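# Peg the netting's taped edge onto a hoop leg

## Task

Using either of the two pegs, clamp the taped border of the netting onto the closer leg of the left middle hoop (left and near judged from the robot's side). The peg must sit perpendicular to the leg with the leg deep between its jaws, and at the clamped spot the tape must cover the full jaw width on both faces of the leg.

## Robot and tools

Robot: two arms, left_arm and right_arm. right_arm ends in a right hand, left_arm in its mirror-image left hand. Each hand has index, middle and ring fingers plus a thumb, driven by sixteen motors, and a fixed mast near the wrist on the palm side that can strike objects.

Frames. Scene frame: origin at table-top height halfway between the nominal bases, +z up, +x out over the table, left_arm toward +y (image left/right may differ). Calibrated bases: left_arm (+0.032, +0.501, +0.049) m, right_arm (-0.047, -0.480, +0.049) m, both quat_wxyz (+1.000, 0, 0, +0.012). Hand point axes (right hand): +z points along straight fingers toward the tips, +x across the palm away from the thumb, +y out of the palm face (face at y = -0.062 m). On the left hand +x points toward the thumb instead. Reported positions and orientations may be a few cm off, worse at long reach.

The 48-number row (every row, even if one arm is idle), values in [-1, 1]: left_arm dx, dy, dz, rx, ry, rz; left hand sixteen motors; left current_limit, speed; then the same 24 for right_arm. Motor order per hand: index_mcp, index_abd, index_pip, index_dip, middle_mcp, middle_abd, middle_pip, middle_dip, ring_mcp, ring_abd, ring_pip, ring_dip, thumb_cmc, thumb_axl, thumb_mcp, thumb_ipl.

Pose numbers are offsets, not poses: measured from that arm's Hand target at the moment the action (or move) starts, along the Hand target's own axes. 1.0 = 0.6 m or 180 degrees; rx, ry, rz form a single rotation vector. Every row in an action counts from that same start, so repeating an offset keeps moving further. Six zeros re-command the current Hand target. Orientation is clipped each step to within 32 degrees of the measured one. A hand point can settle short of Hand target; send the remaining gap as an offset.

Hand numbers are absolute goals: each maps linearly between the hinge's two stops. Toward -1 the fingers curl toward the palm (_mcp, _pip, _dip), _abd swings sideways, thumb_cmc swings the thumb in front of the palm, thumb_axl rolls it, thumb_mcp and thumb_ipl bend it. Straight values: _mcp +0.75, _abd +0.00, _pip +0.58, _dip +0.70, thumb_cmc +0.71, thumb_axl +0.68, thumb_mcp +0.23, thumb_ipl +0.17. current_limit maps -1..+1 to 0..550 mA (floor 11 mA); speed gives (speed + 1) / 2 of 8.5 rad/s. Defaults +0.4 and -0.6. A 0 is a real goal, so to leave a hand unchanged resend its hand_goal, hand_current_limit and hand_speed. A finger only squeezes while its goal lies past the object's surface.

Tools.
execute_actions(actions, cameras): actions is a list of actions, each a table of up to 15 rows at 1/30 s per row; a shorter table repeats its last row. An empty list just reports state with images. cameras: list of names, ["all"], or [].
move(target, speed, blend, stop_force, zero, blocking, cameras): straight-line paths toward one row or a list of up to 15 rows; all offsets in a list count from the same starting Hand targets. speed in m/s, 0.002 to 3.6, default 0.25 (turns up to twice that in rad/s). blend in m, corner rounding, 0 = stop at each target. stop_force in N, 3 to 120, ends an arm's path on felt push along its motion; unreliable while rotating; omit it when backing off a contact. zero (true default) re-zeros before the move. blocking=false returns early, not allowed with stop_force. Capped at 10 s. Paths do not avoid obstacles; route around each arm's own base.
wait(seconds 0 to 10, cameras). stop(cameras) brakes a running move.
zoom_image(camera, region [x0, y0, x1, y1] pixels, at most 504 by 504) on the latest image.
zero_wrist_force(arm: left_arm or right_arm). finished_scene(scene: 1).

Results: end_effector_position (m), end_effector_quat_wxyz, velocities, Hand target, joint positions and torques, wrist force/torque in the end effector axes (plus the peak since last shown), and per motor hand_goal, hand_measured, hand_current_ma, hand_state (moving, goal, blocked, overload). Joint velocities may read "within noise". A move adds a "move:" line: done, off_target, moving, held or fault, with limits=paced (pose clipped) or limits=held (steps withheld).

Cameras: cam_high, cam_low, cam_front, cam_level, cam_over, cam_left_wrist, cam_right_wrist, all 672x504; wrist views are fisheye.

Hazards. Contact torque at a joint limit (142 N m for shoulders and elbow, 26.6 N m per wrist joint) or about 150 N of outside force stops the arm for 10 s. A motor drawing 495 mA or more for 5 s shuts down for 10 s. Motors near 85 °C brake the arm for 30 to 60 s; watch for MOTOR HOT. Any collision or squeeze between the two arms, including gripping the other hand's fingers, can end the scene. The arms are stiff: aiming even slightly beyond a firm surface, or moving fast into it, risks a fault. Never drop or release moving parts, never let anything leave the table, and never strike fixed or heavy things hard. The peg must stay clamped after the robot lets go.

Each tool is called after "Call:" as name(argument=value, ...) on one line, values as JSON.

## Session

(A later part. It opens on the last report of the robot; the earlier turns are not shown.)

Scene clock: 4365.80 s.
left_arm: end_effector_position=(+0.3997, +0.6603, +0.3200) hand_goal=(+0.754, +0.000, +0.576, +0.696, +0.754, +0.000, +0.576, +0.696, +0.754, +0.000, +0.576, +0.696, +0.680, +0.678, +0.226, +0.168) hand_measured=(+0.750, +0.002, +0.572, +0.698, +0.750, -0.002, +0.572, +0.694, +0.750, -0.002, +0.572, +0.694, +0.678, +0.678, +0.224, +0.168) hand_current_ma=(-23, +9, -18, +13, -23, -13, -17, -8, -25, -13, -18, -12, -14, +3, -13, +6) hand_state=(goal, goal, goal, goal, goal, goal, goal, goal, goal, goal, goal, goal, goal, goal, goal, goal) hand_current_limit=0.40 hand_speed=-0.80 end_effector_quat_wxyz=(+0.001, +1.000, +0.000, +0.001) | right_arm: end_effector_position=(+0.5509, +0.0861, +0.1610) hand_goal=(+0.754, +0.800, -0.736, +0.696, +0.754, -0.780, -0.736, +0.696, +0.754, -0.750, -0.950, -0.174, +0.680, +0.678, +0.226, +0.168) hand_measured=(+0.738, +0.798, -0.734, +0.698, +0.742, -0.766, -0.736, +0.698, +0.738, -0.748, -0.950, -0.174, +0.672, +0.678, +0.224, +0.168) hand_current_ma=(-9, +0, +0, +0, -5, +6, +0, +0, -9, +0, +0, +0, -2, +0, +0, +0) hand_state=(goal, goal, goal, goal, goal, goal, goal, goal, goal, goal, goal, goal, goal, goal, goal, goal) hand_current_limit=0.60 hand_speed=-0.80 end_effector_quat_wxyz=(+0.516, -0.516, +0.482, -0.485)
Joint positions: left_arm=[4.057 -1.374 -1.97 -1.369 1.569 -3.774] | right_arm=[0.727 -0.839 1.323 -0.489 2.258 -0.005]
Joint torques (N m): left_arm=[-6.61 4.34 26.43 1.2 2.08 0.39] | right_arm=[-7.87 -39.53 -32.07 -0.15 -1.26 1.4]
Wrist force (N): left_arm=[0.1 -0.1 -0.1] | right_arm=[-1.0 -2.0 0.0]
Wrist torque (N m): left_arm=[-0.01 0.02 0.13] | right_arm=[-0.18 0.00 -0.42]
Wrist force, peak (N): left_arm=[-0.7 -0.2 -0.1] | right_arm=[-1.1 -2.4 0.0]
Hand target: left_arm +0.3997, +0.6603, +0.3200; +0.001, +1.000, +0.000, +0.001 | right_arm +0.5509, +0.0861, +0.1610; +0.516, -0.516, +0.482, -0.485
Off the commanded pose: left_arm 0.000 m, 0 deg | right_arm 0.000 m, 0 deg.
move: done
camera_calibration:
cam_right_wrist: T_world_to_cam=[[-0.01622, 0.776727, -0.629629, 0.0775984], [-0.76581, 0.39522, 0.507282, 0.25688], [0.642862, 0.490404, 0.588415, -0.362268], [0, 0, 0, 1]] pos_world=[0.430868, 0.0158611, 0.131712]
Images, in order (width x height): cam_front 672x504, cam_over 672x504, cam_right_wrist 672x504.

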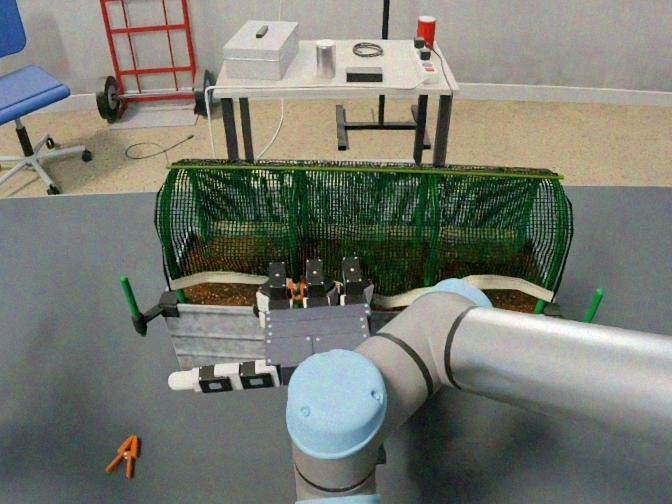

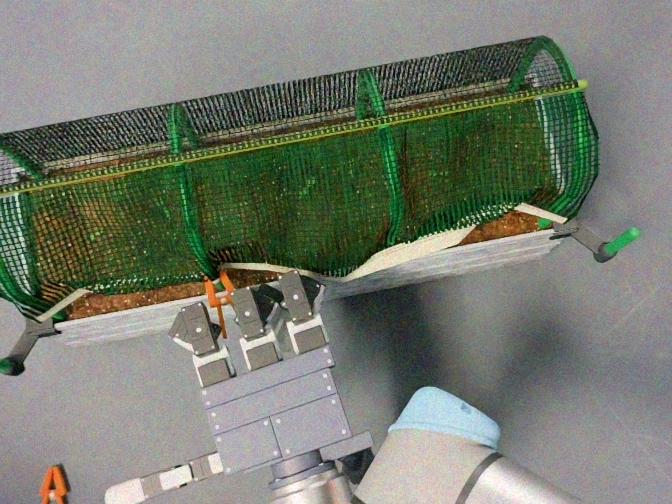

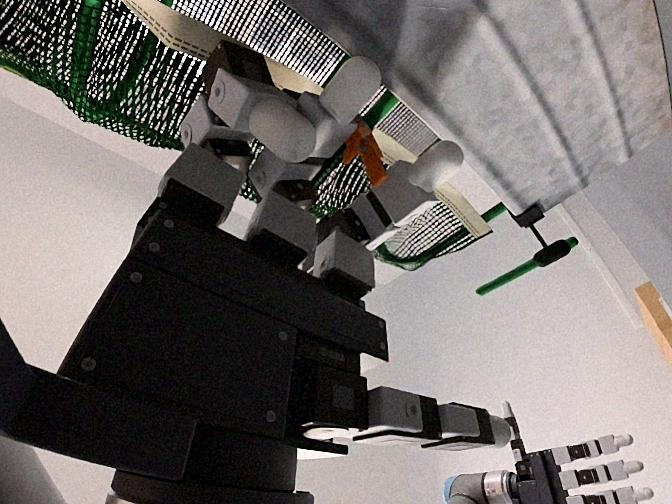

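Call:
move(target=[[0,0,0,0,0,0,0.754,0,0.576,0.696,0.754,0,0.576,0.696,0.754,0,0.576,0.696,0.68,0.678,0.226,0.168,0.4,-0.8,0,0,0,0,0,0,0.754,0.45,-0.737,0.696,0.754,-0.45,-0.737,0.696,0.754,-0.75,-0.95,-0.174,0.68,0.678,0.226,0.168,0.78,-0.93],[0,0,0,0,0,0,0.754,0,0.576,0.696,0.754,0,0.576,0.696,0.754,0,0.576,0.696,0.68,0.678,0.226,0.168,0.4,-0.8,0,0,0,0,0,0,0.754,0.3,-0.737,0.696,0.754,-0.3,-0.737,0.696,0.754,-0.6,-0.95,-0.174,0.68,0.678,0.226,0.168,0.78,-0.95]], speed=0.03, cameras=["cam_over"])

Call:
zoom_image(camera="cam_over", region=[175, 255, 255, 335])

Scene clock: 4378.43 s.
left_arm: end_effector_position=(+0.3997, +0.6603, +0.3200) hand_goal=(+0.754, +0.000, +0.576, +0.696, +0.754, +0.000, +0.576, +0.696, +0.754, +0.000, +0.576, +0.696, +0.680, +0.678, +0.226, +0.168) hand_measured=(+0.750, +0.002, +0.572, +0.698, +0.750, -0.002, +0.572, +0.694, +0.750, -0.002, +0.572, +0.694, +0.678, +0.678, +0.224, +0.168) hand_current_ma=(-23, +9, -18, +13, -23, -13, -17, -8, -25, -13, -18, -12, -14, +3, -13, +6) hand_state=(goal, goal, goal, goal, goal, goal, goal, goal, goal, goal, goal, goal, goal, goal, goal, goal) hand_current_limit=0.40 hand_speed=-0.80 end_effector_quat_wxyz=(+0.001, +1.000, +0.000, +0.001) | right_arm: end_effector_position=(+0.5509, +0.0861, +0.1610) hand_goal=(+0.754, +0.300, -0.736, +0.696, +0.754, -0.300, -0.736, +0.696, +0.754, -0.600, -0.950, -0.174, +0.680, +0.678, +0.226, +0.168) hand_measured=(+0.742, +0.340, -0.714, +0.698, +0.744, -0.348, -0.716, +0.698, +0.738, -0.602, -0.950, -0.174, +0.672, +0.678, +0.224, +0.168) hand_current_ma=(-6, +33, +14, +0, -4, -46, +13, +0, -9, +0, +0, +0, -2, +0, +0, +0) hand_state=(goal, blocked, blocked, goal, goal, blocked, blocked, goal, goal, goal, goal, goal, goal, goal, goal, goal) hand_current_limit=0.78 hand_speed=-0.95 end_effector_quat_wxyz=(+0.516, -0.516, +0.482, -0.485)
Joint positions: left_arm=[4.057 -1.374 -1.97 -1.369 1.569 -3.774] | right_arm=[0.727 -0.839 1.323 -0.489 2.258 -0.005]
Joint torques (N m): left_arm=[-7.04 3.84 26.26 1.24 2.1 0.27] | right_arm=[-6.27 -39.22 -32.41 -0.21 -1.29 1.31]
Wrist force (N): left_arm=[-0.2 -0.4 -0.1] | right_arm=[-0.9 -2.0 0.6]
Wrist torque (N m): left_arm=[-0.05 0.06 0.11] | right_arm=[-0.23 0.04 -0.43]
Wrist force, peak (N): left_arm=[0.0 -0.8 -0.3] | right_arm=[-0.9 -2.4 0.5]
Hand target: left_arm +0.3997, +0.6603, +0.3200; +0.001, +1.000, +0.000, +0.001 | right_arm +0.5509, +0.0861, +0.1610; +0.516, -0.516, +0.482, -0.485
Off the commanded pose: left_arm 0.000 m, 0 deg | right_arm 0.000 m, 0 deg.
move: done
Images, in order (width x height): cam_over 672x504.

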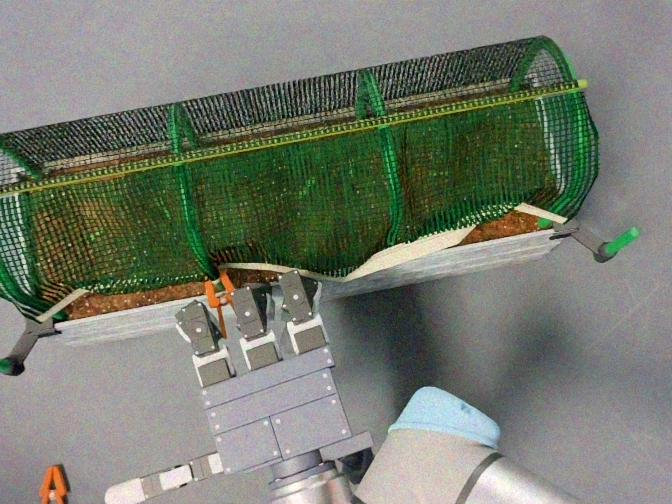

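Scaled by 6.300 from the camera's 672x504 image, which has a finer 960x720 frame.

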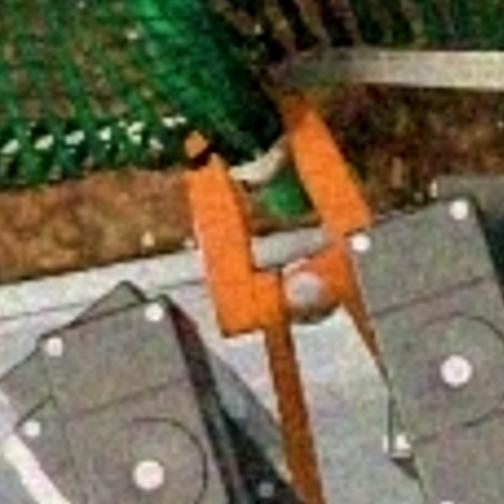

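Call:
move(target=[[0,0,0,0,0,0,0.754,0,0.576,0.696,0.754,0,0.576,0.696,0.754,0,0.576,0.696,0.68,0.678,0.226,0.168,0.4,-0.8,0,0,0,0,0,0,0.754,0.15,-0.737,0.696,0.754,-0.15,-0.737,0.696,0.754,-0.4,-0.95,-0.174,0.68,0.678,0.226,0.168,0.78,-0.95],[0,0,0,0,0,0,0.754,0,0.576,0.696,0.754,0,0.576,0.696,0.754,0,0.576,0.696,0.68,0.678,0.226,0.168,0.4,-0.8,0,0,0,0,0,0,0.754,-0.1,-0.737,0.696,0.754,0.1,-0.737,0.696,0.754,-0.3,-0.95,-0.174,0.68,0.678,0.226,0.168,0.78,-0.95]], speed=0.03, cameras=["cam_over","cam_right_wrist"])

Call:
zoom_image(camera="cam_over", region=[175, 255, 255, 335])

Call:
zoom_image(camera="cam_right_wrist", region=[310, 80, 430, 180])

Scene clock: 4392.47 s.
left_arm: end_effector_position=(+0.3997, +0.6603, +0.3200) hand_goal=(+0.754, +0.000, +0.576, +0.696, +0.754, +0.000, +0.576, +0.696, +0.754, +0.000, +0.576, +0.696, +0.680, +0.678, +0.226, +0.168) hand_measured=(+0.750, +0.002, +0.572, +0.698, +0.750, -0.002, +0.572, +0.694, +0.750, -0.002, +0.572, +0.694, +0.678, +0.678, +0.224, +0.168) hand_current_ma=(-23, +9, -18, +13, -23, -13, -17, -8, -25, -13, -18, -12, -14, +3, -13, +6) hand_state=(goal, goal, goal, goal, goal, goal, goal, goal, goal, goal, goal, goal, goal, goal, goal, goal) hand_current_limit=0.40 hand_speed=-0.80 end_effector_quat_wxyz=(+0.001, +1.000, +0.000, +0.001) | right_arm: end_effector_position=(+0.5509, +0.0861, +0.1610) hand_goal=(+0.754, -0.100, -0.736, +0.696, +0.754, +0.100, -0.736, +0.696, +0.754, -0.300, -0.950, -0.174, +0.680, +0.678, +0.226, +0.168) hand_measured=(+0.744, +0.110, -0.704, +0.698, +0.744, -0.110, -0.710, +0.698, +0.738, -0.302, -0.950, -0.174, +0.672, +0.678, +0.224, +0.168) hand_current_ma=(-4, +488, +27, +0, -4, -489, +19, +0, -9, +0, +0, +0, -2, +0, +0, +0) hand_state=(goal, blocked, blocked, goal, goal, blocked, blocked, goal, goal, goal, goal, goal, goal, goal, goal, goal) hand_current_limit=0.78 hand_speed=-0.95 end_effector_quat_wxyz=(+0.516, -0.516, +0.482, -0.485)
Joint positions: left_arm=[4.057 -1.374 -1.97 -1.369 1.569 -3.774] | right_arm=[0.727 -0.839 1.323 -0.489 2.258 -0.005]
Joint torques (N m): left_arm=[-6.64 4.42 25.93 1.24 2.05 0.49] | right_arm=[1.49 -39.84 -30.61 -0.69 -1.36 1.3]
Wrist force (N): left_arm=[-0.2 -0.2 -0.2] | right_arm=[-1.4 -2.0 0.2]
Wrist torque (N m): left_arm=[-0.02 0.06 0.12] | right_arm=[-0.21 0.01 -0.44]
Wrist force, peak (N): left_arm=[0.0 -0.7 0.3] | right_arm=[-1.3 -2.1 0.1]
Hand target: left_arm +0.3997, +0.6603, +0.3200; +0.001, +1.000, +0.000, +0.001 | right_arm +0.5509, +0.0861, +0.1610; +0.516, -0.516, +0.482, -0.485
Off the commanded pose: left_arm 0.000 m, 0 deg | right_arm 0.000 m, 0 deg.
move: done
camera_calibration:
cam_right_wrist: T_world_to_cam=[[-0.01622, 0.776727, -0.629629, 0.0775984], [-0.76581, 0.39522, 0.507282, 0.25688], [0.642862, 0.490404, 0.588415, -0.362268], [0, 0, 0, 1]] pos_world=[0.430868, 0.0158611, 0.131712]
Images, in order (width x height): cam_over 672x504, cam_right_wrist 672x504.

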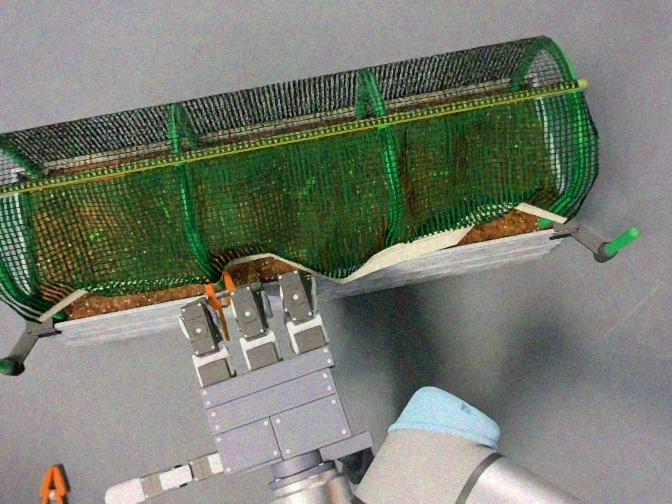

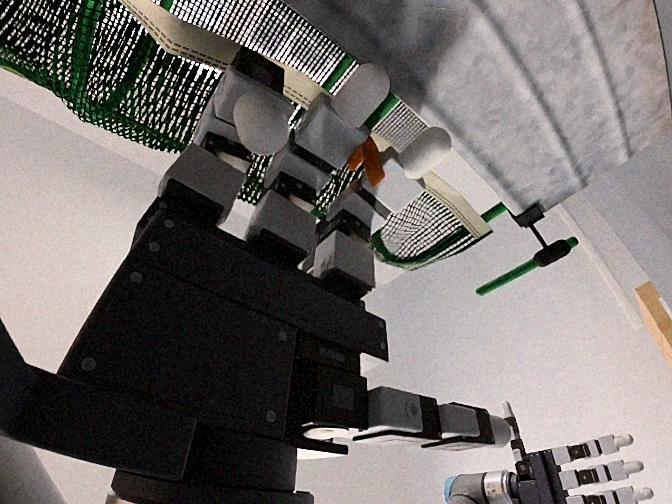

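Scaled by 6.300 from the camera's 672x504 image, which has a finer 960x720 frame.

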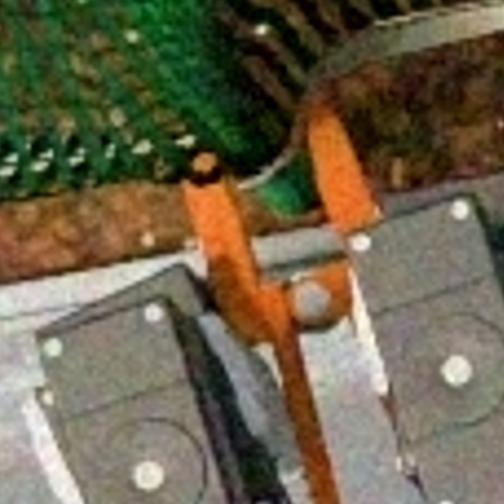

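Scaled by 4.200 from the camera's 672x504 image, which has a finer 960x720 frame.

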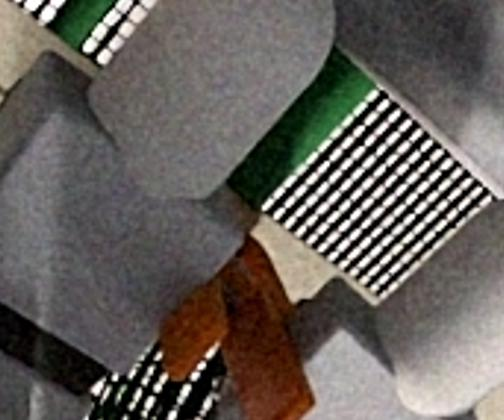

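Call:
move(target=[[0,0,0,0,0,0,0.754,0,0.576,0.696,0.754,0,0.576,0.696,0.754,0,0.576,0.696,0.68,0.678,0.226,0.168,0.4,-0.8,-0.0033,-0.0017,0.0083,0,0,0,0.754,-0.1,-0.737,0.696,0.754,0.1,-0.737,0.696,0.754,-0.3,-0.95,-0.174,0.68,0.678,0.226,0.168,0.78,-0.95]], speed=0.012, stop_force=12, cameras=["cam_over","cam_right_wrist"])

Call:
zoom_image(camera="cam_over", region=[175, 255, 255, 335])

Call:
zoom_image(camera="cam_right_wrist", region=[310, 80, 430, 180])

Scene clock: 4420.53 s.
left_arm: end_effector_position=(+0.3997, +0.6603, +0.3200) hand_goal=(+0.754, +0.000, +0.576, +0.696, +0.754, +0.000, +0.576, +0.696, +0.754, +0.000, +0.576, +0.696, +0.680, +0.678, +0.226, +0.168) hand_measured=(+0.750, +0.002, +0.572, +0.698, +0.750, -0.002, +0.572, +0.694, +0.750, -0.002, +0.572, +0.694, +0.678, +0.678, +0.224, +0.168) hand_current_ma=(-23, +9, -18, +13, -23, -13, -17, -8, -25, -13, -18, -12, -14, +3, -13, +6) hand_state=(goal, goal, goal, goal, goal, goal, goal, goal, goal, goal, goal, goal, goal, goal, goal, goal) hand_current_limit=0.40 hand_speed=-0.80 end_effector_quat_wxyz=(+0.001, +1.000, +0.000, +0.001) | right_arm: end_effector_position=(+0.5558, +0.0884, +0.1620) hand_goal=(+0.754, -0.100, -0.736, +0.696, +0.754, +0.100, -0.736, +0.696, +0.754, -0.300, -0.950, -0.174, +0.680, +0.678, +0.226, +0.168) hand_measured=(+0.744, +0.108, -0.704, +0.698, +0.742, -0.110, -0.710, +0.698, +0.738, -0.302, -0.950, -0.174, +0.672, +0.678, +0.224, +0.168) hand_current_ma=(-4, +490, +27, +0, -5, -489, +19, +0, -9, +0, +0, +0, -2, +0, +0, +0) hand_state=(goal, blocked, blocked, goal, goal, blocked, blocked, goal, goal, goal, goal, goal, goal, goal, goal, goal) hand_current_limit=0.78 hand_speed=-0.95 end_effector_quat_wxyz=(+0.516, -0.516, +0.482, -0.485)
Joint positions: left_arm=[4.057 -1.374 -1.97 -1.369 1.569 -3.774] | right_arm=[0.725 -0.829 1.304 -0.478 2.255 -0.005]
Joint torques (N m): left_arm=[-7.16 3.98 25.5 1.23 2.05 0.45] | right_arm=[-8.31 -41.26 -30.91 -0.45 -1.42 1.14]
Wrist force (N): left_arm=[-0.1 0.0 -0.2] | right_arm=[-0.9 -1.8 -1.0]
Wrist torque (N m): left_arm=[0.01 0.04 0.11] | right_arm=[-0.15 -0.01 -0.42]
Wrist force, peak (N): left_arm=[-0.3 -0.2 -0.5] | right_arm=[-0.9 -2.2 -1.1]
Hand target: left_arm +0.3997, +0.6603, +0.3200; +0.001, +1.000, +0.000, +0.001 | right_arm +0.5558, +0.0884, +0.1620; +0.516, -0.516, +0.482, -0.485
Off the commanded pose: left_arm 0.000 m, 0 deg | right_arm 0.000 m, 0 deg.
move: done
camera_calibration:
cam_right_wrist: T_world_to_cam=[[-0.01622, 0.776727, -0.629629, 0.0765194], [-0.76581, 0.39522, 0.507282, 0.259139], [0.642862, 0.490404, 0.588415, -0.36707], [0, 0, 0, 1]] pos_world=[0.435668, 0.0181611, 0.132712]
Images, in order (width x height): cam_over 672x504, cam_right_wrist 672x504.

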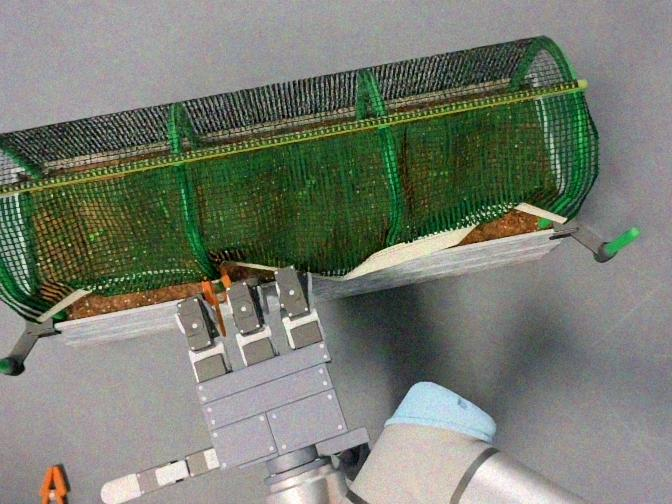

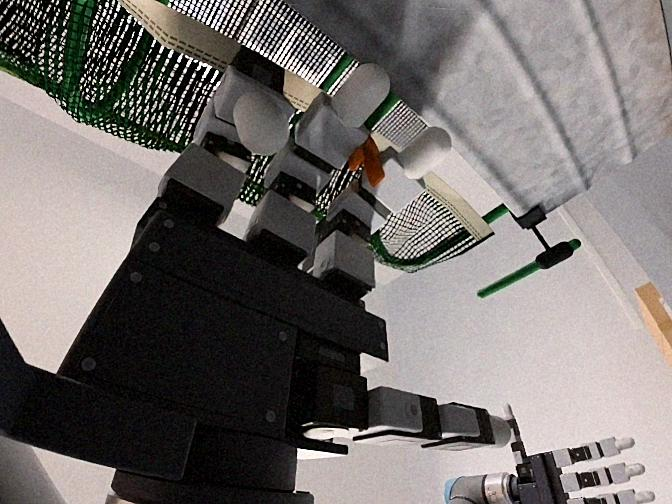

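Scaled by 6.300 from the camera's 672x504 image, which has a finer 960x720 frame.

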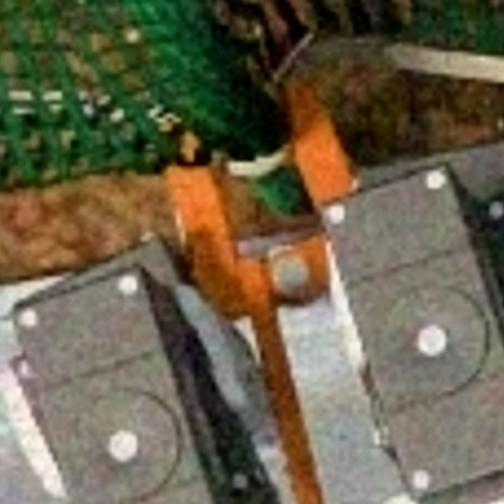

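Scaled by 4.200 from the camera's 672x504 image, which has a finer 960x720 frame.

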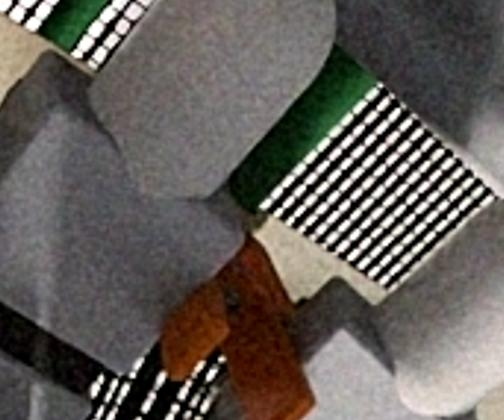

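Call:
move(target=[[0,0,0,0,0,0,0.754,0,0.576,0.696,0.754,0,0.576,0.696,0.754,0,0.576,0.696,0.68,0.678,0.226,0.168,0.4,-0.8,0,0,0.0083,0,0,0,0.754,-0.1,-0.737,0.696,0.754,0.1,-0.737,0.696,0.754,-0.3,-0.95,-0.174,0.68,0.678,0.226,0.168,0.78,-0.95]], speed=0.012, stop_force=12, cameras=["cam_over","cam_right_wrist","cam_front"])

Call:
zoom_image(camera="cam_over", region=[175, 255, 255, 335])

Call:
zoom_image(camera="cam_right_wrist", region=[310, 80, 430, 180])

Call:
zoom_image(camera="cam_front", region=[275, 255, 325, 305])

Scene clock: 4439.03 s.
left_arm: end_effector_position=(+0.3997, +0.6603, +0.3200) hand_goal=(+0.754, +0.000, +0.576, +0.696, +0.754, +0.000, +0.576, +0.696, +0.754, +0.000, +0.576, +0.696, +0.680, +0.678, +0.226, +0.168) hand_measured=(+0.750, +0.002, +0.572, +0.698, +0.750, -0.002, +0.572, +0.694, +0.750, -0.002, +0.572, +0.694, +0.678, +0.678, +0.224, +0.168) hand_current_ma=(-23, +9, -18, +13, -23, -13, -17, -8, -25, -13, -18, -12, -14, +3, -13, +6) hand_state=(goal, goal, goal, goal, goal, goal, goal, goal, goal, goal, goal, goal, goal, goal, goal, goal) hand_current_limit=0.40 hand_speed=-0.80 end_effector_quat_wxyz=(+0.001, +1.000, +0.000, +0.001) | right_arm: end_effector_position=(+0.5607, +0.0887, +0.1620) hand_goal=(+0.754, -0.100, -0.736, +0.696, +0.754, +0.100, -0.736, +0.696, +0.754, -0.300, -0.950, -0.174, +0.680, +0.678, +0.226, +0.168) hand_measured=(+0.740, +0.106, -0.704, +0.698, +0.738, -0.110, -0.714, +0.698, +0.738, -0.302, -0.950, -0.174, +0.672, +0.678, +0.224, +0.168) hand_current_ma=(-8, +489, +27, +0, -9, -489, +15, +0, -9, +0, +0, +0, -2, +0, +0, +0) hand_state=(goal, blocked, blocked, goal, goal, blocked, blocked, goal, goal, goal, goal, goal, goal, goal, goal, goal) hand_current_limit=0.78 hand_speed=-0.95 end_effector_quat_wxyz=(+0.516, -0.516, +0.482, -0.485)
Joint positions: left_arm=[4.057 -1.374 -1.97 -1.369 1.569 -3.774] | right_arm=[0.72 -0.822 1.291 -0.473 2.25 -0.005]
Joint torques (N m): left_arm=[-6.53 4.23 25.73 1.26 2.11 0.49] | right_arm=[-8.88 -39.96 -31.73 -0.3 -1.49 1.52]
Wrist force (N): left_arm=[0.1 -0.3 -0.2] | right_arm=[-0.9 -2.2 -1.8]
Wrist torque (N m): left_arm=[-0.02 0.02 0.13] | right_arm=[-0.11 0.01 -0.42]
Wrist force, peak (N): left_arm=[-0.5 -0.2 -0.5] | right_arm=[-0.9 -2.3 -3.6]
Hand target: left_arm +0.3997, +0.6603, +0.3200; +0.001, +1.000, +0.000, +0.001 | right_arm +0.5607, +0.0887, +0.1620; +0.516, -0.516, +0.482, -0.485
Off the commanded pose: left_arm 0.000 m, 0 deg | right_arm 0.000 m, 0 deg.
move: done
camera_calibration:
cam_right_wrist: T_world_to_cam=[[-0.01622, 0.776727, -0.629629, 0.0763675], [-0.76581, 0.39522, 0.507282, 0.26285], [0.642862, 0.490404, 0.588415, -0.370432], [0, 0, 0, 1]] pos_world=[0.440668, 0.0184611, 0.132712]
Images, in order (width x height): cam_front 672x504, cam_over 672x504, cam_right_wrist 672x504.

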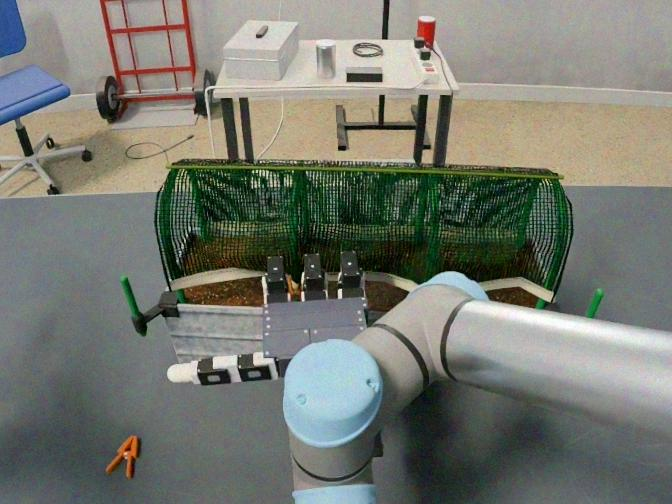

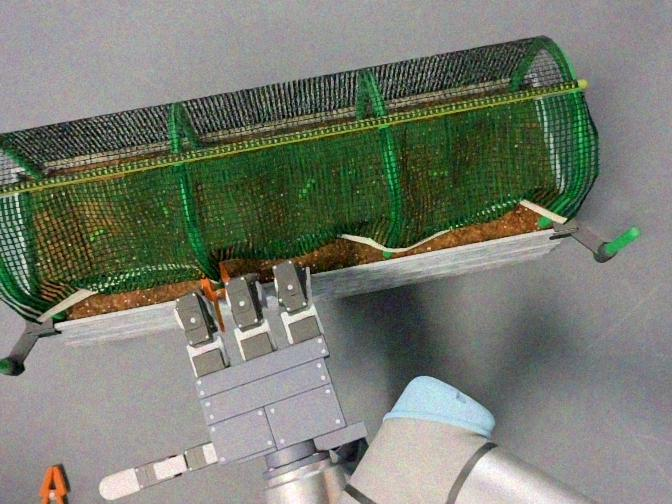

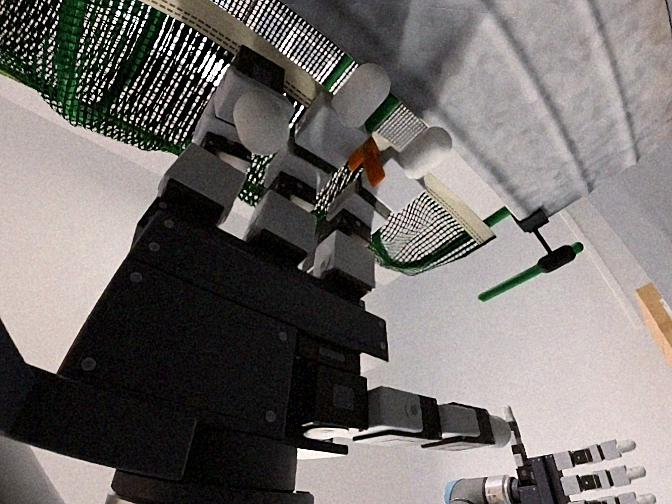

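Scaled by 6.300 from the camera's 672x504 image, which has a finer 960x720 frame.

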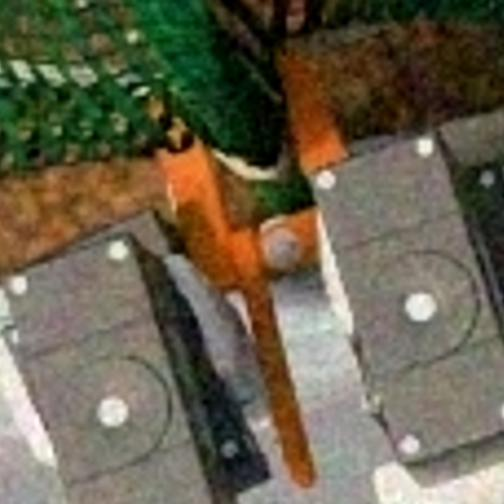

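Scaled by 4.200 from the camera's 672x504 image, which has a finer 960x720 frame.

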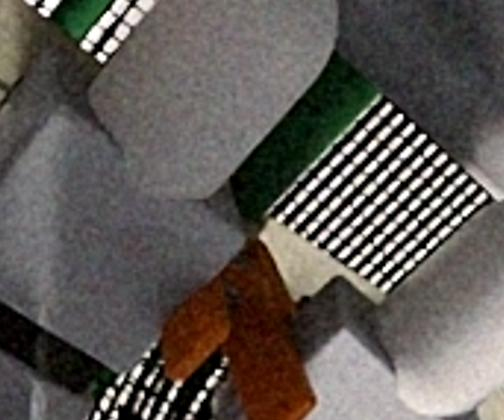

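Scaled by 10.080 from the camera's 672x504 image, which has a finer 960x720 frame.

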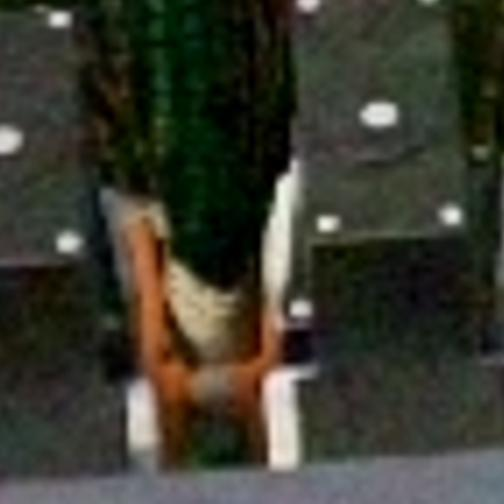

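Call:
move(target=[[0,0,0,0,0,0,0.754,0,0.576,0.696,0.754,0,0.576,0.696,0.754,0,0.576,0.696,0.68,0.678,0.226,0.168,0.4,-0.8,0,0,0,0,0,0,0.754,0.25,-0.737,0.696,0.754,-0.25,-0.737,0.696,0.754,-0.5,-0.95,-0.174,0.68,0.678,0.226,0.168,0.78,-0.95],[0,0,0,0,0,0,0.754,0,0.576,0.696,0.754,0,0.576,0.696,0.754,0,0.576,0.696,0.68,0.678,0.226,0.168,0.4,-0.8,0,0,0,0,0,0,0.754,0.45,-0.737,0.696,0.754,-0.45,-0.737,0.696,0.754,-0.7,-0.95,-0.174,0.68,0.678,0.226,0.168,0.78,-0.95]], speed=0.02, cameras=["cam_over","cam_front","cam_low"])

Call:
zoom_image(camera="cam_over", region=[175, 255, 255, 335])

Call:
zoom_image(camera="cam_low", region=[370, 140, 440, 180])

Call:
zoom_image(camera="cam_front", region=[275, 255, 325, 305])

Scene clock: 4469.50 s.
left_arm: end_effector_position=(+0.3997, +0.6603, +0.3200) hand_goal=(+0.754, +0.000, +0.576, +0.696, +0.754, +0.000, +0.576, +0.696, +0.754, +0.000, +0.576, +0.696, +0.680, +0.678, +0.226, +0.168) hand_measured=(+0.750, +0.002, +0.572, +0.698, +0.750, -0.002, +0.572, +0.694, +0.750, -0.002, +0.572, +0.694, +0.678, +0.678, +0.224, +0.168) hand_current_ma=(-23, +9, -18, +13, -23, -13, -17, -8, -25, -13, -18, -12, -14, +3, -13, +6) hand_state=(goal, goal, goal, goal, goal, goal, goal, goal, goal, goal, goal, goal, goal, goal, goal, goal) hand_current_limit=0.40 hand_speed=-0.80 end_effector_quat_wxyz=(+0.001, +1.000, +0.000, +0.001) | right_arm: end_effector_position=(+0.5608, +0.0887, +0.1620) hand_goal=(+0.754, +0.450, -0.736, +0.696, +0.754, -0.450, -0.736, +0.696, +0.754, -0.700, -0.950, -0.174, +0.680, +0.678, +0.226, +0.168) hand_measured=(+0.738, +0.448, -0.734, +0.698, +0.738, -0.448, -0.730, +0.698, +0.738, -0.698, -0.950, -0.174, +0.672, +0.678, +0.224, +0.168) hand_current_ma=(-9, +0, +0, +0, -10, +0, +1, +0, -9, +0, +0, +0, -2, +0, +0, +0) hand_state=(goal, goal, goal, goal, goal, goal, goal, goal, goal, goal, goal, goal, goal, goal, goal, goal) hand_current_limit=0.78 hand_speed=-0.95 end_effector_quat_wxyz=(+0.516, -0.516, +0.482, -0.485)
Joint positions: left_arm=[4.057 -1.374 -1.97 -1.369 1.569 -3.774] | right_arm=[0.72 -0.822 1.291 -0.473 2.25 -0.005]
Joint torques (N m): left_arm=[-6.94 4.61 25.99 1.27 2.13 0.55] | right_arm=[-0.96 -41.98 -31.79 -2.05 -1.28 1.48]
Wrist force (N): left_arm=[-0.2 -0.2 -0.3] | right_arm=[-0.6 -2.0 0.0]
Wrist torque (N m): left_arm=[-0.01 0.04 0.11] | right_arm=[-0.18 0.01 -0.41]
Wrist force, peak (N): left_arm=[-0.1 -0.4 -0.6] | right_arm=[-0.5 -2.0 -3.0]
Hand target: left_arm +0.3997, +0.6603, +0.3200; +0.001, +1.000, +0.000, +0.001 | right_arm +0.5607, +0.0887, +0.1620; +0.516, -0.516, +0.482, -0.485
Off the commanded pose: left_arm 0.000 m, 0 deg | right_arm 0.000 m, 0 deg.
move: done
Images, in order (width x height): cam_low 672x504, cam_front 672x504, cam_over 672x504.

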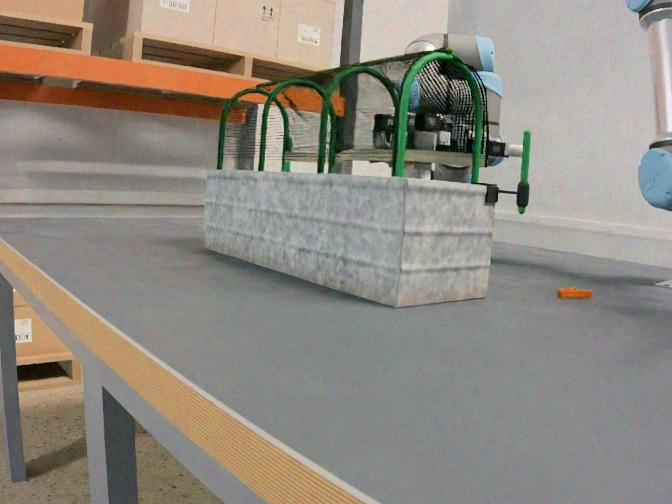

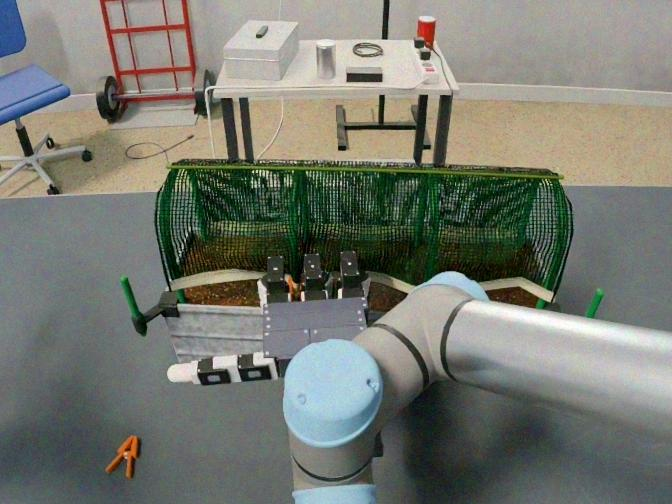

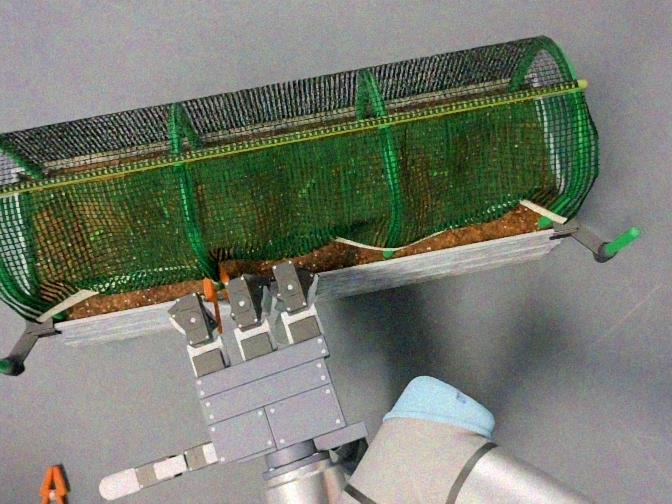

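Scaled by 6.300 from the camera's 672x504 image, which has a finer 960x720 frame.

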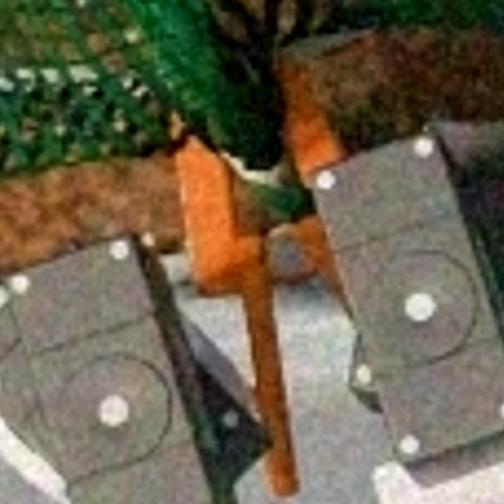

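Scaled by 7.200 from the camera's 672x504 image, which has a finer 960x720 frame.

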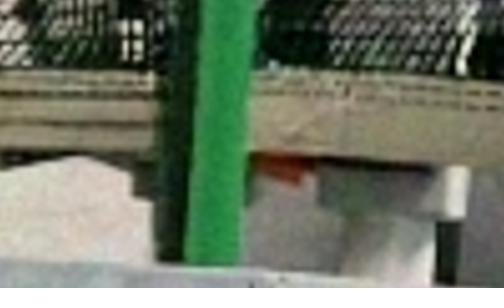

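Scaled by 10.080 from the camera's 672x504 image, which has a finer 960x720 frame.

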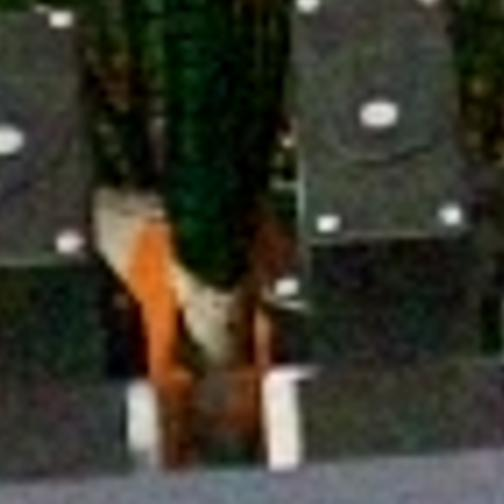

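Call:
move(target=[[0,0,0,0,0,0,0.754,0,0.576,0.696,0.754,0,0.576,0.696,0.754,0,0.576,0.696,0.68,0.678,0.226,0.168,0.4,-0.8,0,0,0,0,0,0,0.754,0.8,-0.737,0.696,0.754,-0.78,-0.737,0.696,0.754,-0.75,-0.95,-0.174,0.68,0.678,0.226,0.168,0.6,-0.9],[0,0,0,0,0,0,0.754,0,0.576,0.696,0.754,0,0.576,0.696,0.754,0,0.576,0.696,0.68,0.678,0.226,0.168,0.4,-0.8,0,0,-0.08,0,0,0,0.754,0.8,-0.737,0.696,0.754,-0.78,-0.737,0.696,0.754,-0.75,-0.95,-0.174,0.68,0.678,0.226,0.168,0.6,-0.9],[0,0,0,0,0,0,0.754,0,0.576,0.696,0.754,0,0.576,0.696,0.754,0,0.576,0.696,0.68,0.678,0.226,0.168,0.4,-0.8,0,0,-0.22,0,0,0,0.754,0.8,-0.737,0.696,0.754,-0.78,-0.737,0.696,0.754,-0.75,-0.95,-0.174,0.68,0.678,0.226,0.168,0.6,-0.9],[0,0,0,0,0,0,0.754,0,0.576,0.696,0.754,0,0.576,0.696,0.754,0,0.576,0.696,0.68,0.678,0.226,0.168,0.4,-0.8,0.48,-0.05,-0.22,0,0,0,0.754,0.8,-0.737,0.696,0.754,-0.78,-0.737,0.696,0.754,-0.75,-0.95,-0.174,0.68,0.678,0.226,0.168,0.6,-0.9]], speed=[0.02,0.03,0.1,0.15], blend=[0,0.01,0.03,0], cameras=["cam_over","cam_front","cam_level","cam_low"])

Call:
zoom_image(camera="cam_over", region=[195, 250, 255, 310])

Call:
zoom_image(camera="cam_level", region=[230, 255, 290, 315])

Call:
zoom_image(camera="cam_front", region=[275, 260, 325, 310])

Call:
zoom_image(camera="cam_low", region=[380, 145, 430, 180])

Scene clock: 4499.97 s.
left_arm: end_effector_position=(+0.3997, +0.6603, +0.3200) hand_goal=(+0.754, +0.000, +0.576, +0.696, +0.754, +0.000, +0.576, +0.696, +0.754, +0.000, +0.576, +0.696, +0.680, +0.678, +0.226, +0.168) hand_measured=(+0.750, +0.002, +0.572, +0.698, +0.750, -0.002, +0.572, +0.694, +0.750, -0.002, +0.572, +0.694, +0.678, +0.678, +0.224, +0.168) hand_current_ma=(-23, +9, -18, +13, -23, -13, -17, -8, -25, -13, -18, -12, -14, +3, -13, +6) hand_state=(goal, goal, goal, goal, goal, goal, goal, goal, goal, goal, goal, goal, goal, goal, goal, goal) hand_current_limit=0.40 hand_speed=-0.80 end_effector_quat_wxyz=(+0.001, +1.000, +0.000, +0.001) | right_arm: end_effector_position=(+0.4476, -0.2071, +0.1922) hand_goal=(+0.754, +0.800, -0.736, +0.696, +0.754, -0.780, -0.736, +0.696, +0.754, -0.750, -0.950, -0.174, +0.680, +0.678, +0.226, +0.168) hand_measured=(+0.738, +0.798, -0.734, +0.698, +0.742, -0.766, -0.734, +0.698, +0.738, -0.748, -0.950, -0.174, +0.672, +0.678, +0.224, +0.168) hand_current_ma=(-9, +0, +0, +0, -5, +6, +0, +0, -9, +0, +0, +0, -2, +0, +0, +0) hand_state=(goal, goal, goal, goal, goal, goal, goal, goal, goal, goal, goal, goal, goal, goal, goal, goal) hand_current_limit=0.60 hand_speed=-0.90 end_effector_quat_wxyz=(+0.516, -0.516, +0.482, -0.485)
Joint positions: left_arm=[4.057 -1.374 -1.97 -1.369 1.569 -3.774] | right_arm=[0.315 -1.488 2.209 -0.725 1.845 -0.003]
Joint torques (N m): left_arm=[-6.88 3.82 24.75 1.23 2.01 0.66] | right_arm=[-6.66 -30.2 -4.34 -0.39 -1.46 1.39]
Wrist force (N): left_arm=[-0.3 -0.4 -0.2] | right_arm=[-1.3 -2.2 0.2]
Wrist torque (N m): left_arm=[-0.05 0.06 0.10] | right_arm=[-0.20 0.02 -0.43]
Wrist force, peak (N): left_arm=[-0.4 -0.5 -0.5] | right_arm=[-1.0 -2.5 0.2]
Hand target: left_arm +0.3997, +0.6603, +0.3200; +0.001, +1.000, +0.000, +0.001 | right_arm +0.4476, -0.2072, +0.1922; +0.516, -0.516, +0.482, -0.485
Off the commanded pose: left_arm 0.000 m, 0 deg | right_arm 0.000 m, 0 deg.
move: done
Images, in order (width x height): cam_low 672x504, cam_front 672x504, cam_level 672x504, cam_over 672x504.

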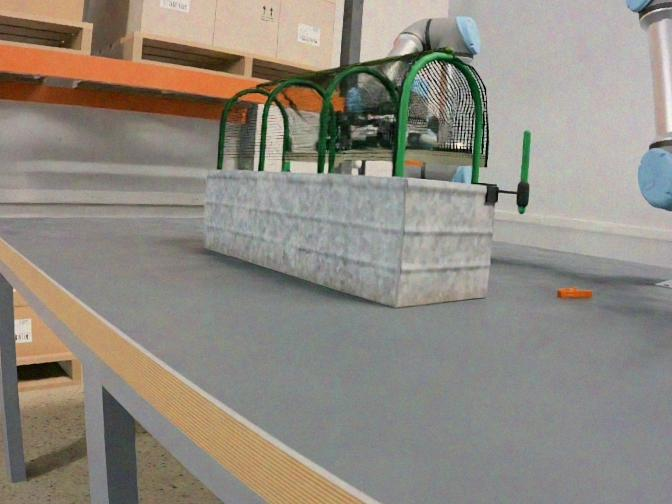

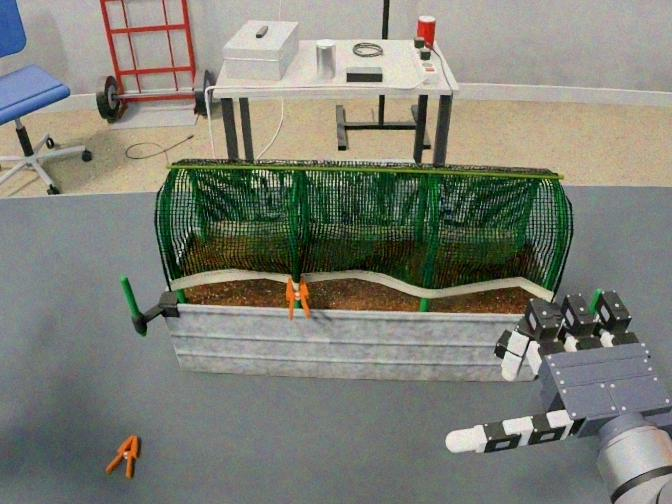

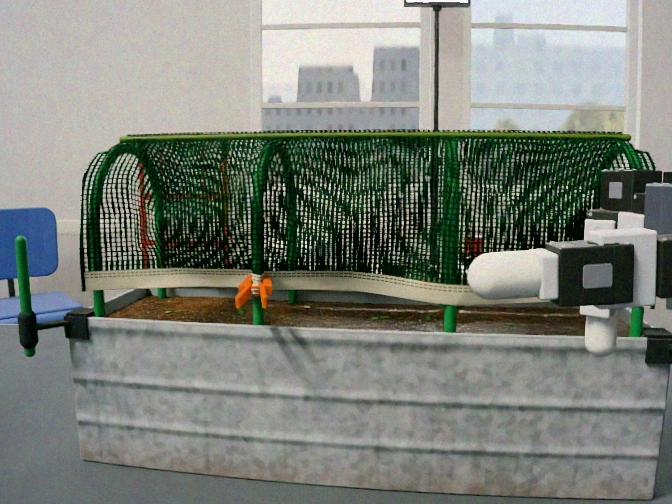

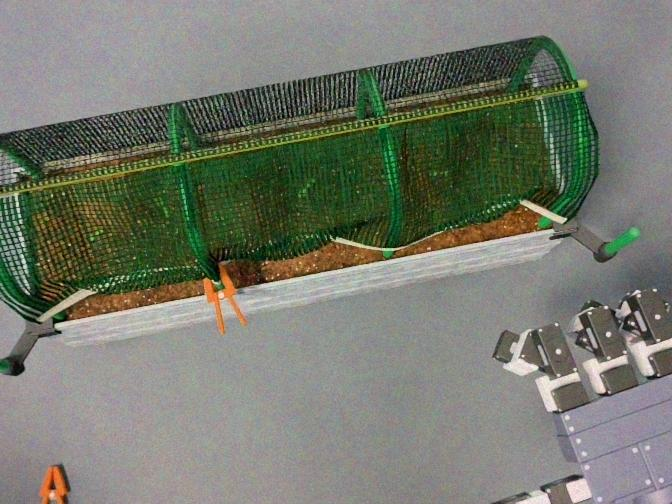

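Scaled by 8.400 from the camera's 672x504 image, which has a finer 960x720 frame.

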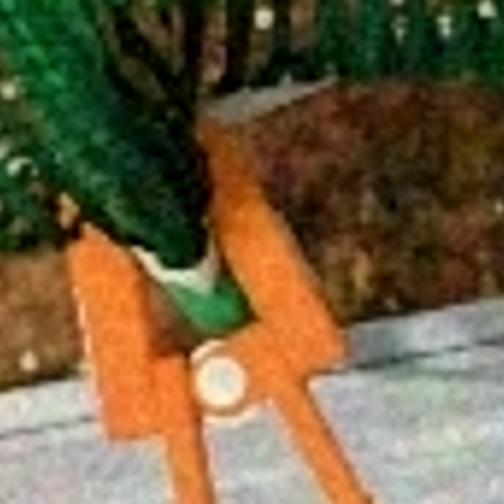

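Scaled by 8.400 from the camera's 672x504 image, which has a finer 960x720 frame.

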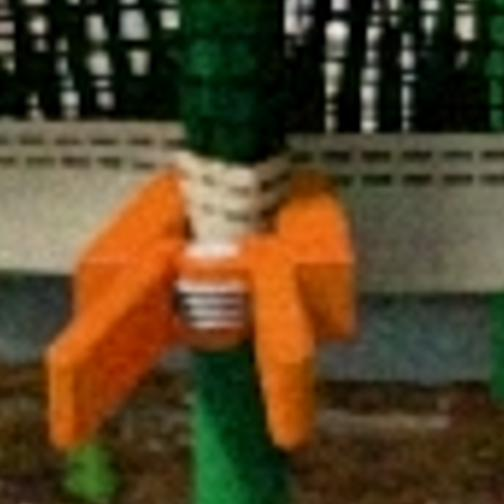

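Scaled by 10.080 from the camera's 672x504 image, which has a finer 960x720 frame.

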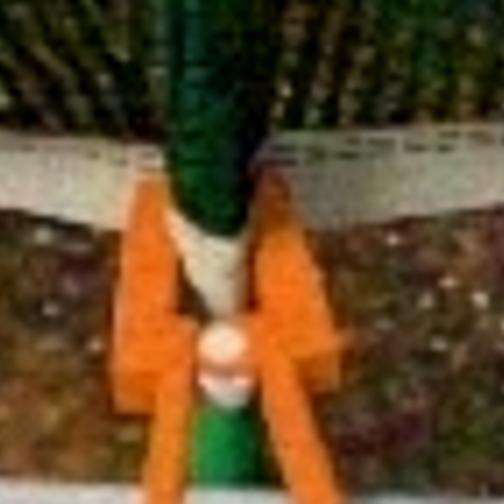

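Scaled by 10.080 from the camera's 672x504 image, which has a finer 960x720 frame.

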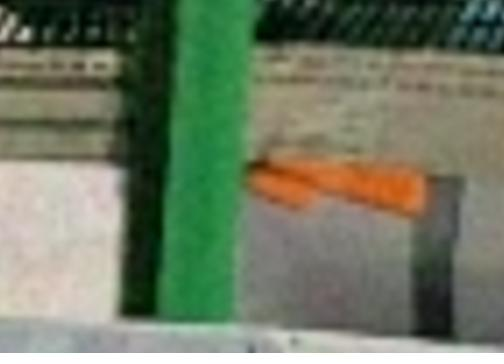

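Call:
move(target=[[0,0,0,0,0,0,0.754,0,0.576,0.696,0.754,0,0.576,0.696,0.754,0,0.576,0.696,0.68,0.678,0.226,0.168,0.4,-0.8,-0.4735,0.0537,0.0455,0,-0.0056,0,0.754,0.8,-0.737,0.696,0.754,-0.78,-0.737,0.696,0.754,-0.75,-0.95,-0.174,0.68,0.678,0.226,0.168,0.6,-0.8],[0,0,0,0,0,0,0.754,0,0.576,0.696,0.754,0,0.576,0.696,0.754,0,0.576,0.696,0.68,0.678,0.226,0.168,0.4,-0.8,-0.4764,0.0537,0.2121,0,-0.0056,0,0.754,0.8,-0.737,0.696,0.754,-0.78,-0.737,0.696,0.754,-0.75,-0.95,-0.174,0.68,0.678,0.226,0.168,0.6,-0.8]], speed=[0.15,0.04], blend=[0.01,0], cameras=["cam_over"])

Call:
zoom_image(camera="cam_over", region=[165, 250, 285, 370])

Scene clock: 4610.37 s.
left_arm: end_effector_position=(+0.3997, +0.6603, +0.3200) hand_goal=(+0.754, +0.000, +0.576, +0.696, +0.754, +0.000, +0.576, +0.696, +0.754, +0.000, +0.576, +0.696, +0.680, +0.678, +0.226, +0.168) hand_measured=(+0.750, +0.002, +0.572, +0.698, +0.750, -0.002, +0.572, +0.694, +0.750, -0.002, +0.572, +0.694, +0.678, +0.678, +0.224, +0.168) hand_current_ma=(-23, +9, -18, +13, -23, -13, -17, -8, -25, -13, -18, -12, -14, +3, -13, +6) hand_state=(goal, goal, goal, goal, goal, goal, goal, goal, goal, goal, goal, goal, goal, goal, goal, goal) hand_current_limit=0.40 hand_speed=-0.80 end_effector_quat_wxyz=(+0.001, +1.000, +0.000, +0.001) | right_arm: end_effector_position=(+0.5560, +0.0862, +0.1598) hand_goal=(+0.754, +0.800, -0.736, +0.696, +0.754, -0.780, -0.736, +0.696, +0.754, -0.750, -0.950, -0.174, +0.680, +0.678, +0.226, +0.168) hand_measured=(+0.738, +0.798, -0.734, +0.698, +0.742, -0.766, -0.734, +0.698, +0.738, -0.748, -0.950, -0.174, +0.672, +0.678, +0.224, +0.168) hand_current_ma=(-9, +0, +0, +0, -5, +6, +0, +0, -9, +0, +0, +0, -2, +0, +0, +0) hand_state=(goal, goal, goal, goal, goal, goal, goal, goal, goal, goal, goal, goal, goal, goal, goal, goal) hand_current_limit=0.60 hand_speed=-0.80 end_effector_quat_wxyz=(+0.521, -0.520, +0.478, -0.480)
Joint positions: left_arm=[4.057 -1.374 -1.97 -1.369 1.569 -3.774] | right_arm=[0.717 -0.837 1.323 -0.491 2.229 -0.005]
Joint torques (N m): left_arm=[-6.67 4.41 25.4 1.21 2.02 0.69] | right_arm=[-6.34 -39.76 -32.09 -0.06 -1.24 1.61]
Wrist force (N): left_arm=[-0.1 -0.2 0.0] | right_arm=[-1.1 -2.1 0.0]
Wrist torque (N m): left_arm=[-0.03 0.05 0.12] | right_arm=[-0.20 0.01 -0.43]
Wrist force, peak (N): left_arm=[-0.4 -0.3 -0.6] | right_arm=[-1.4 -2.3 0.2]
Hand target: left_arm +0.3997, +0.6603, +0.3200; +0.001, +1.000, +0.000, +0.001 | right_arm +0.5562, +0.0863, +0.1598; +0.521, -0.520, +0.478, -0.480
Off the commanded pose: left_arm 0.000 m, 0 deg | right_arm 0.000 m, 0 deg.
move: done
Images, in order (width x height): cam_over 672x504.

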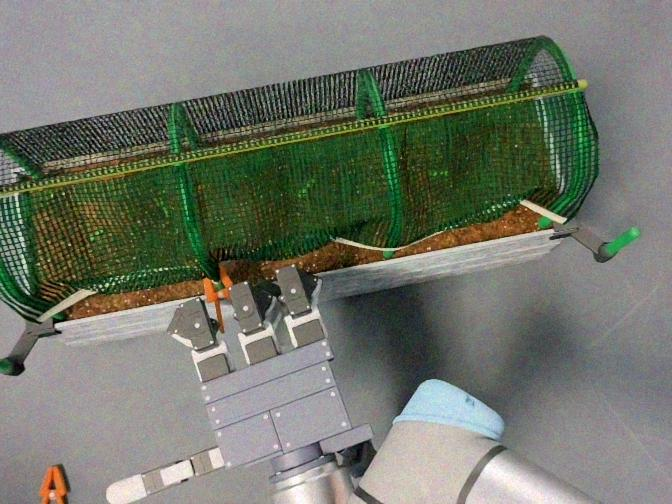

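Scaled by 4.200 from the camera's 672x504 image, which has a finer 960x720 frame.

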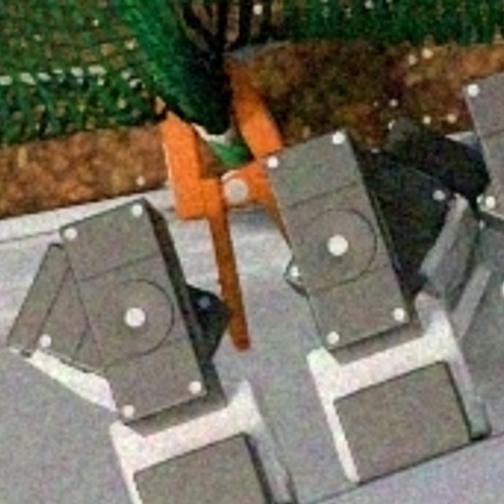

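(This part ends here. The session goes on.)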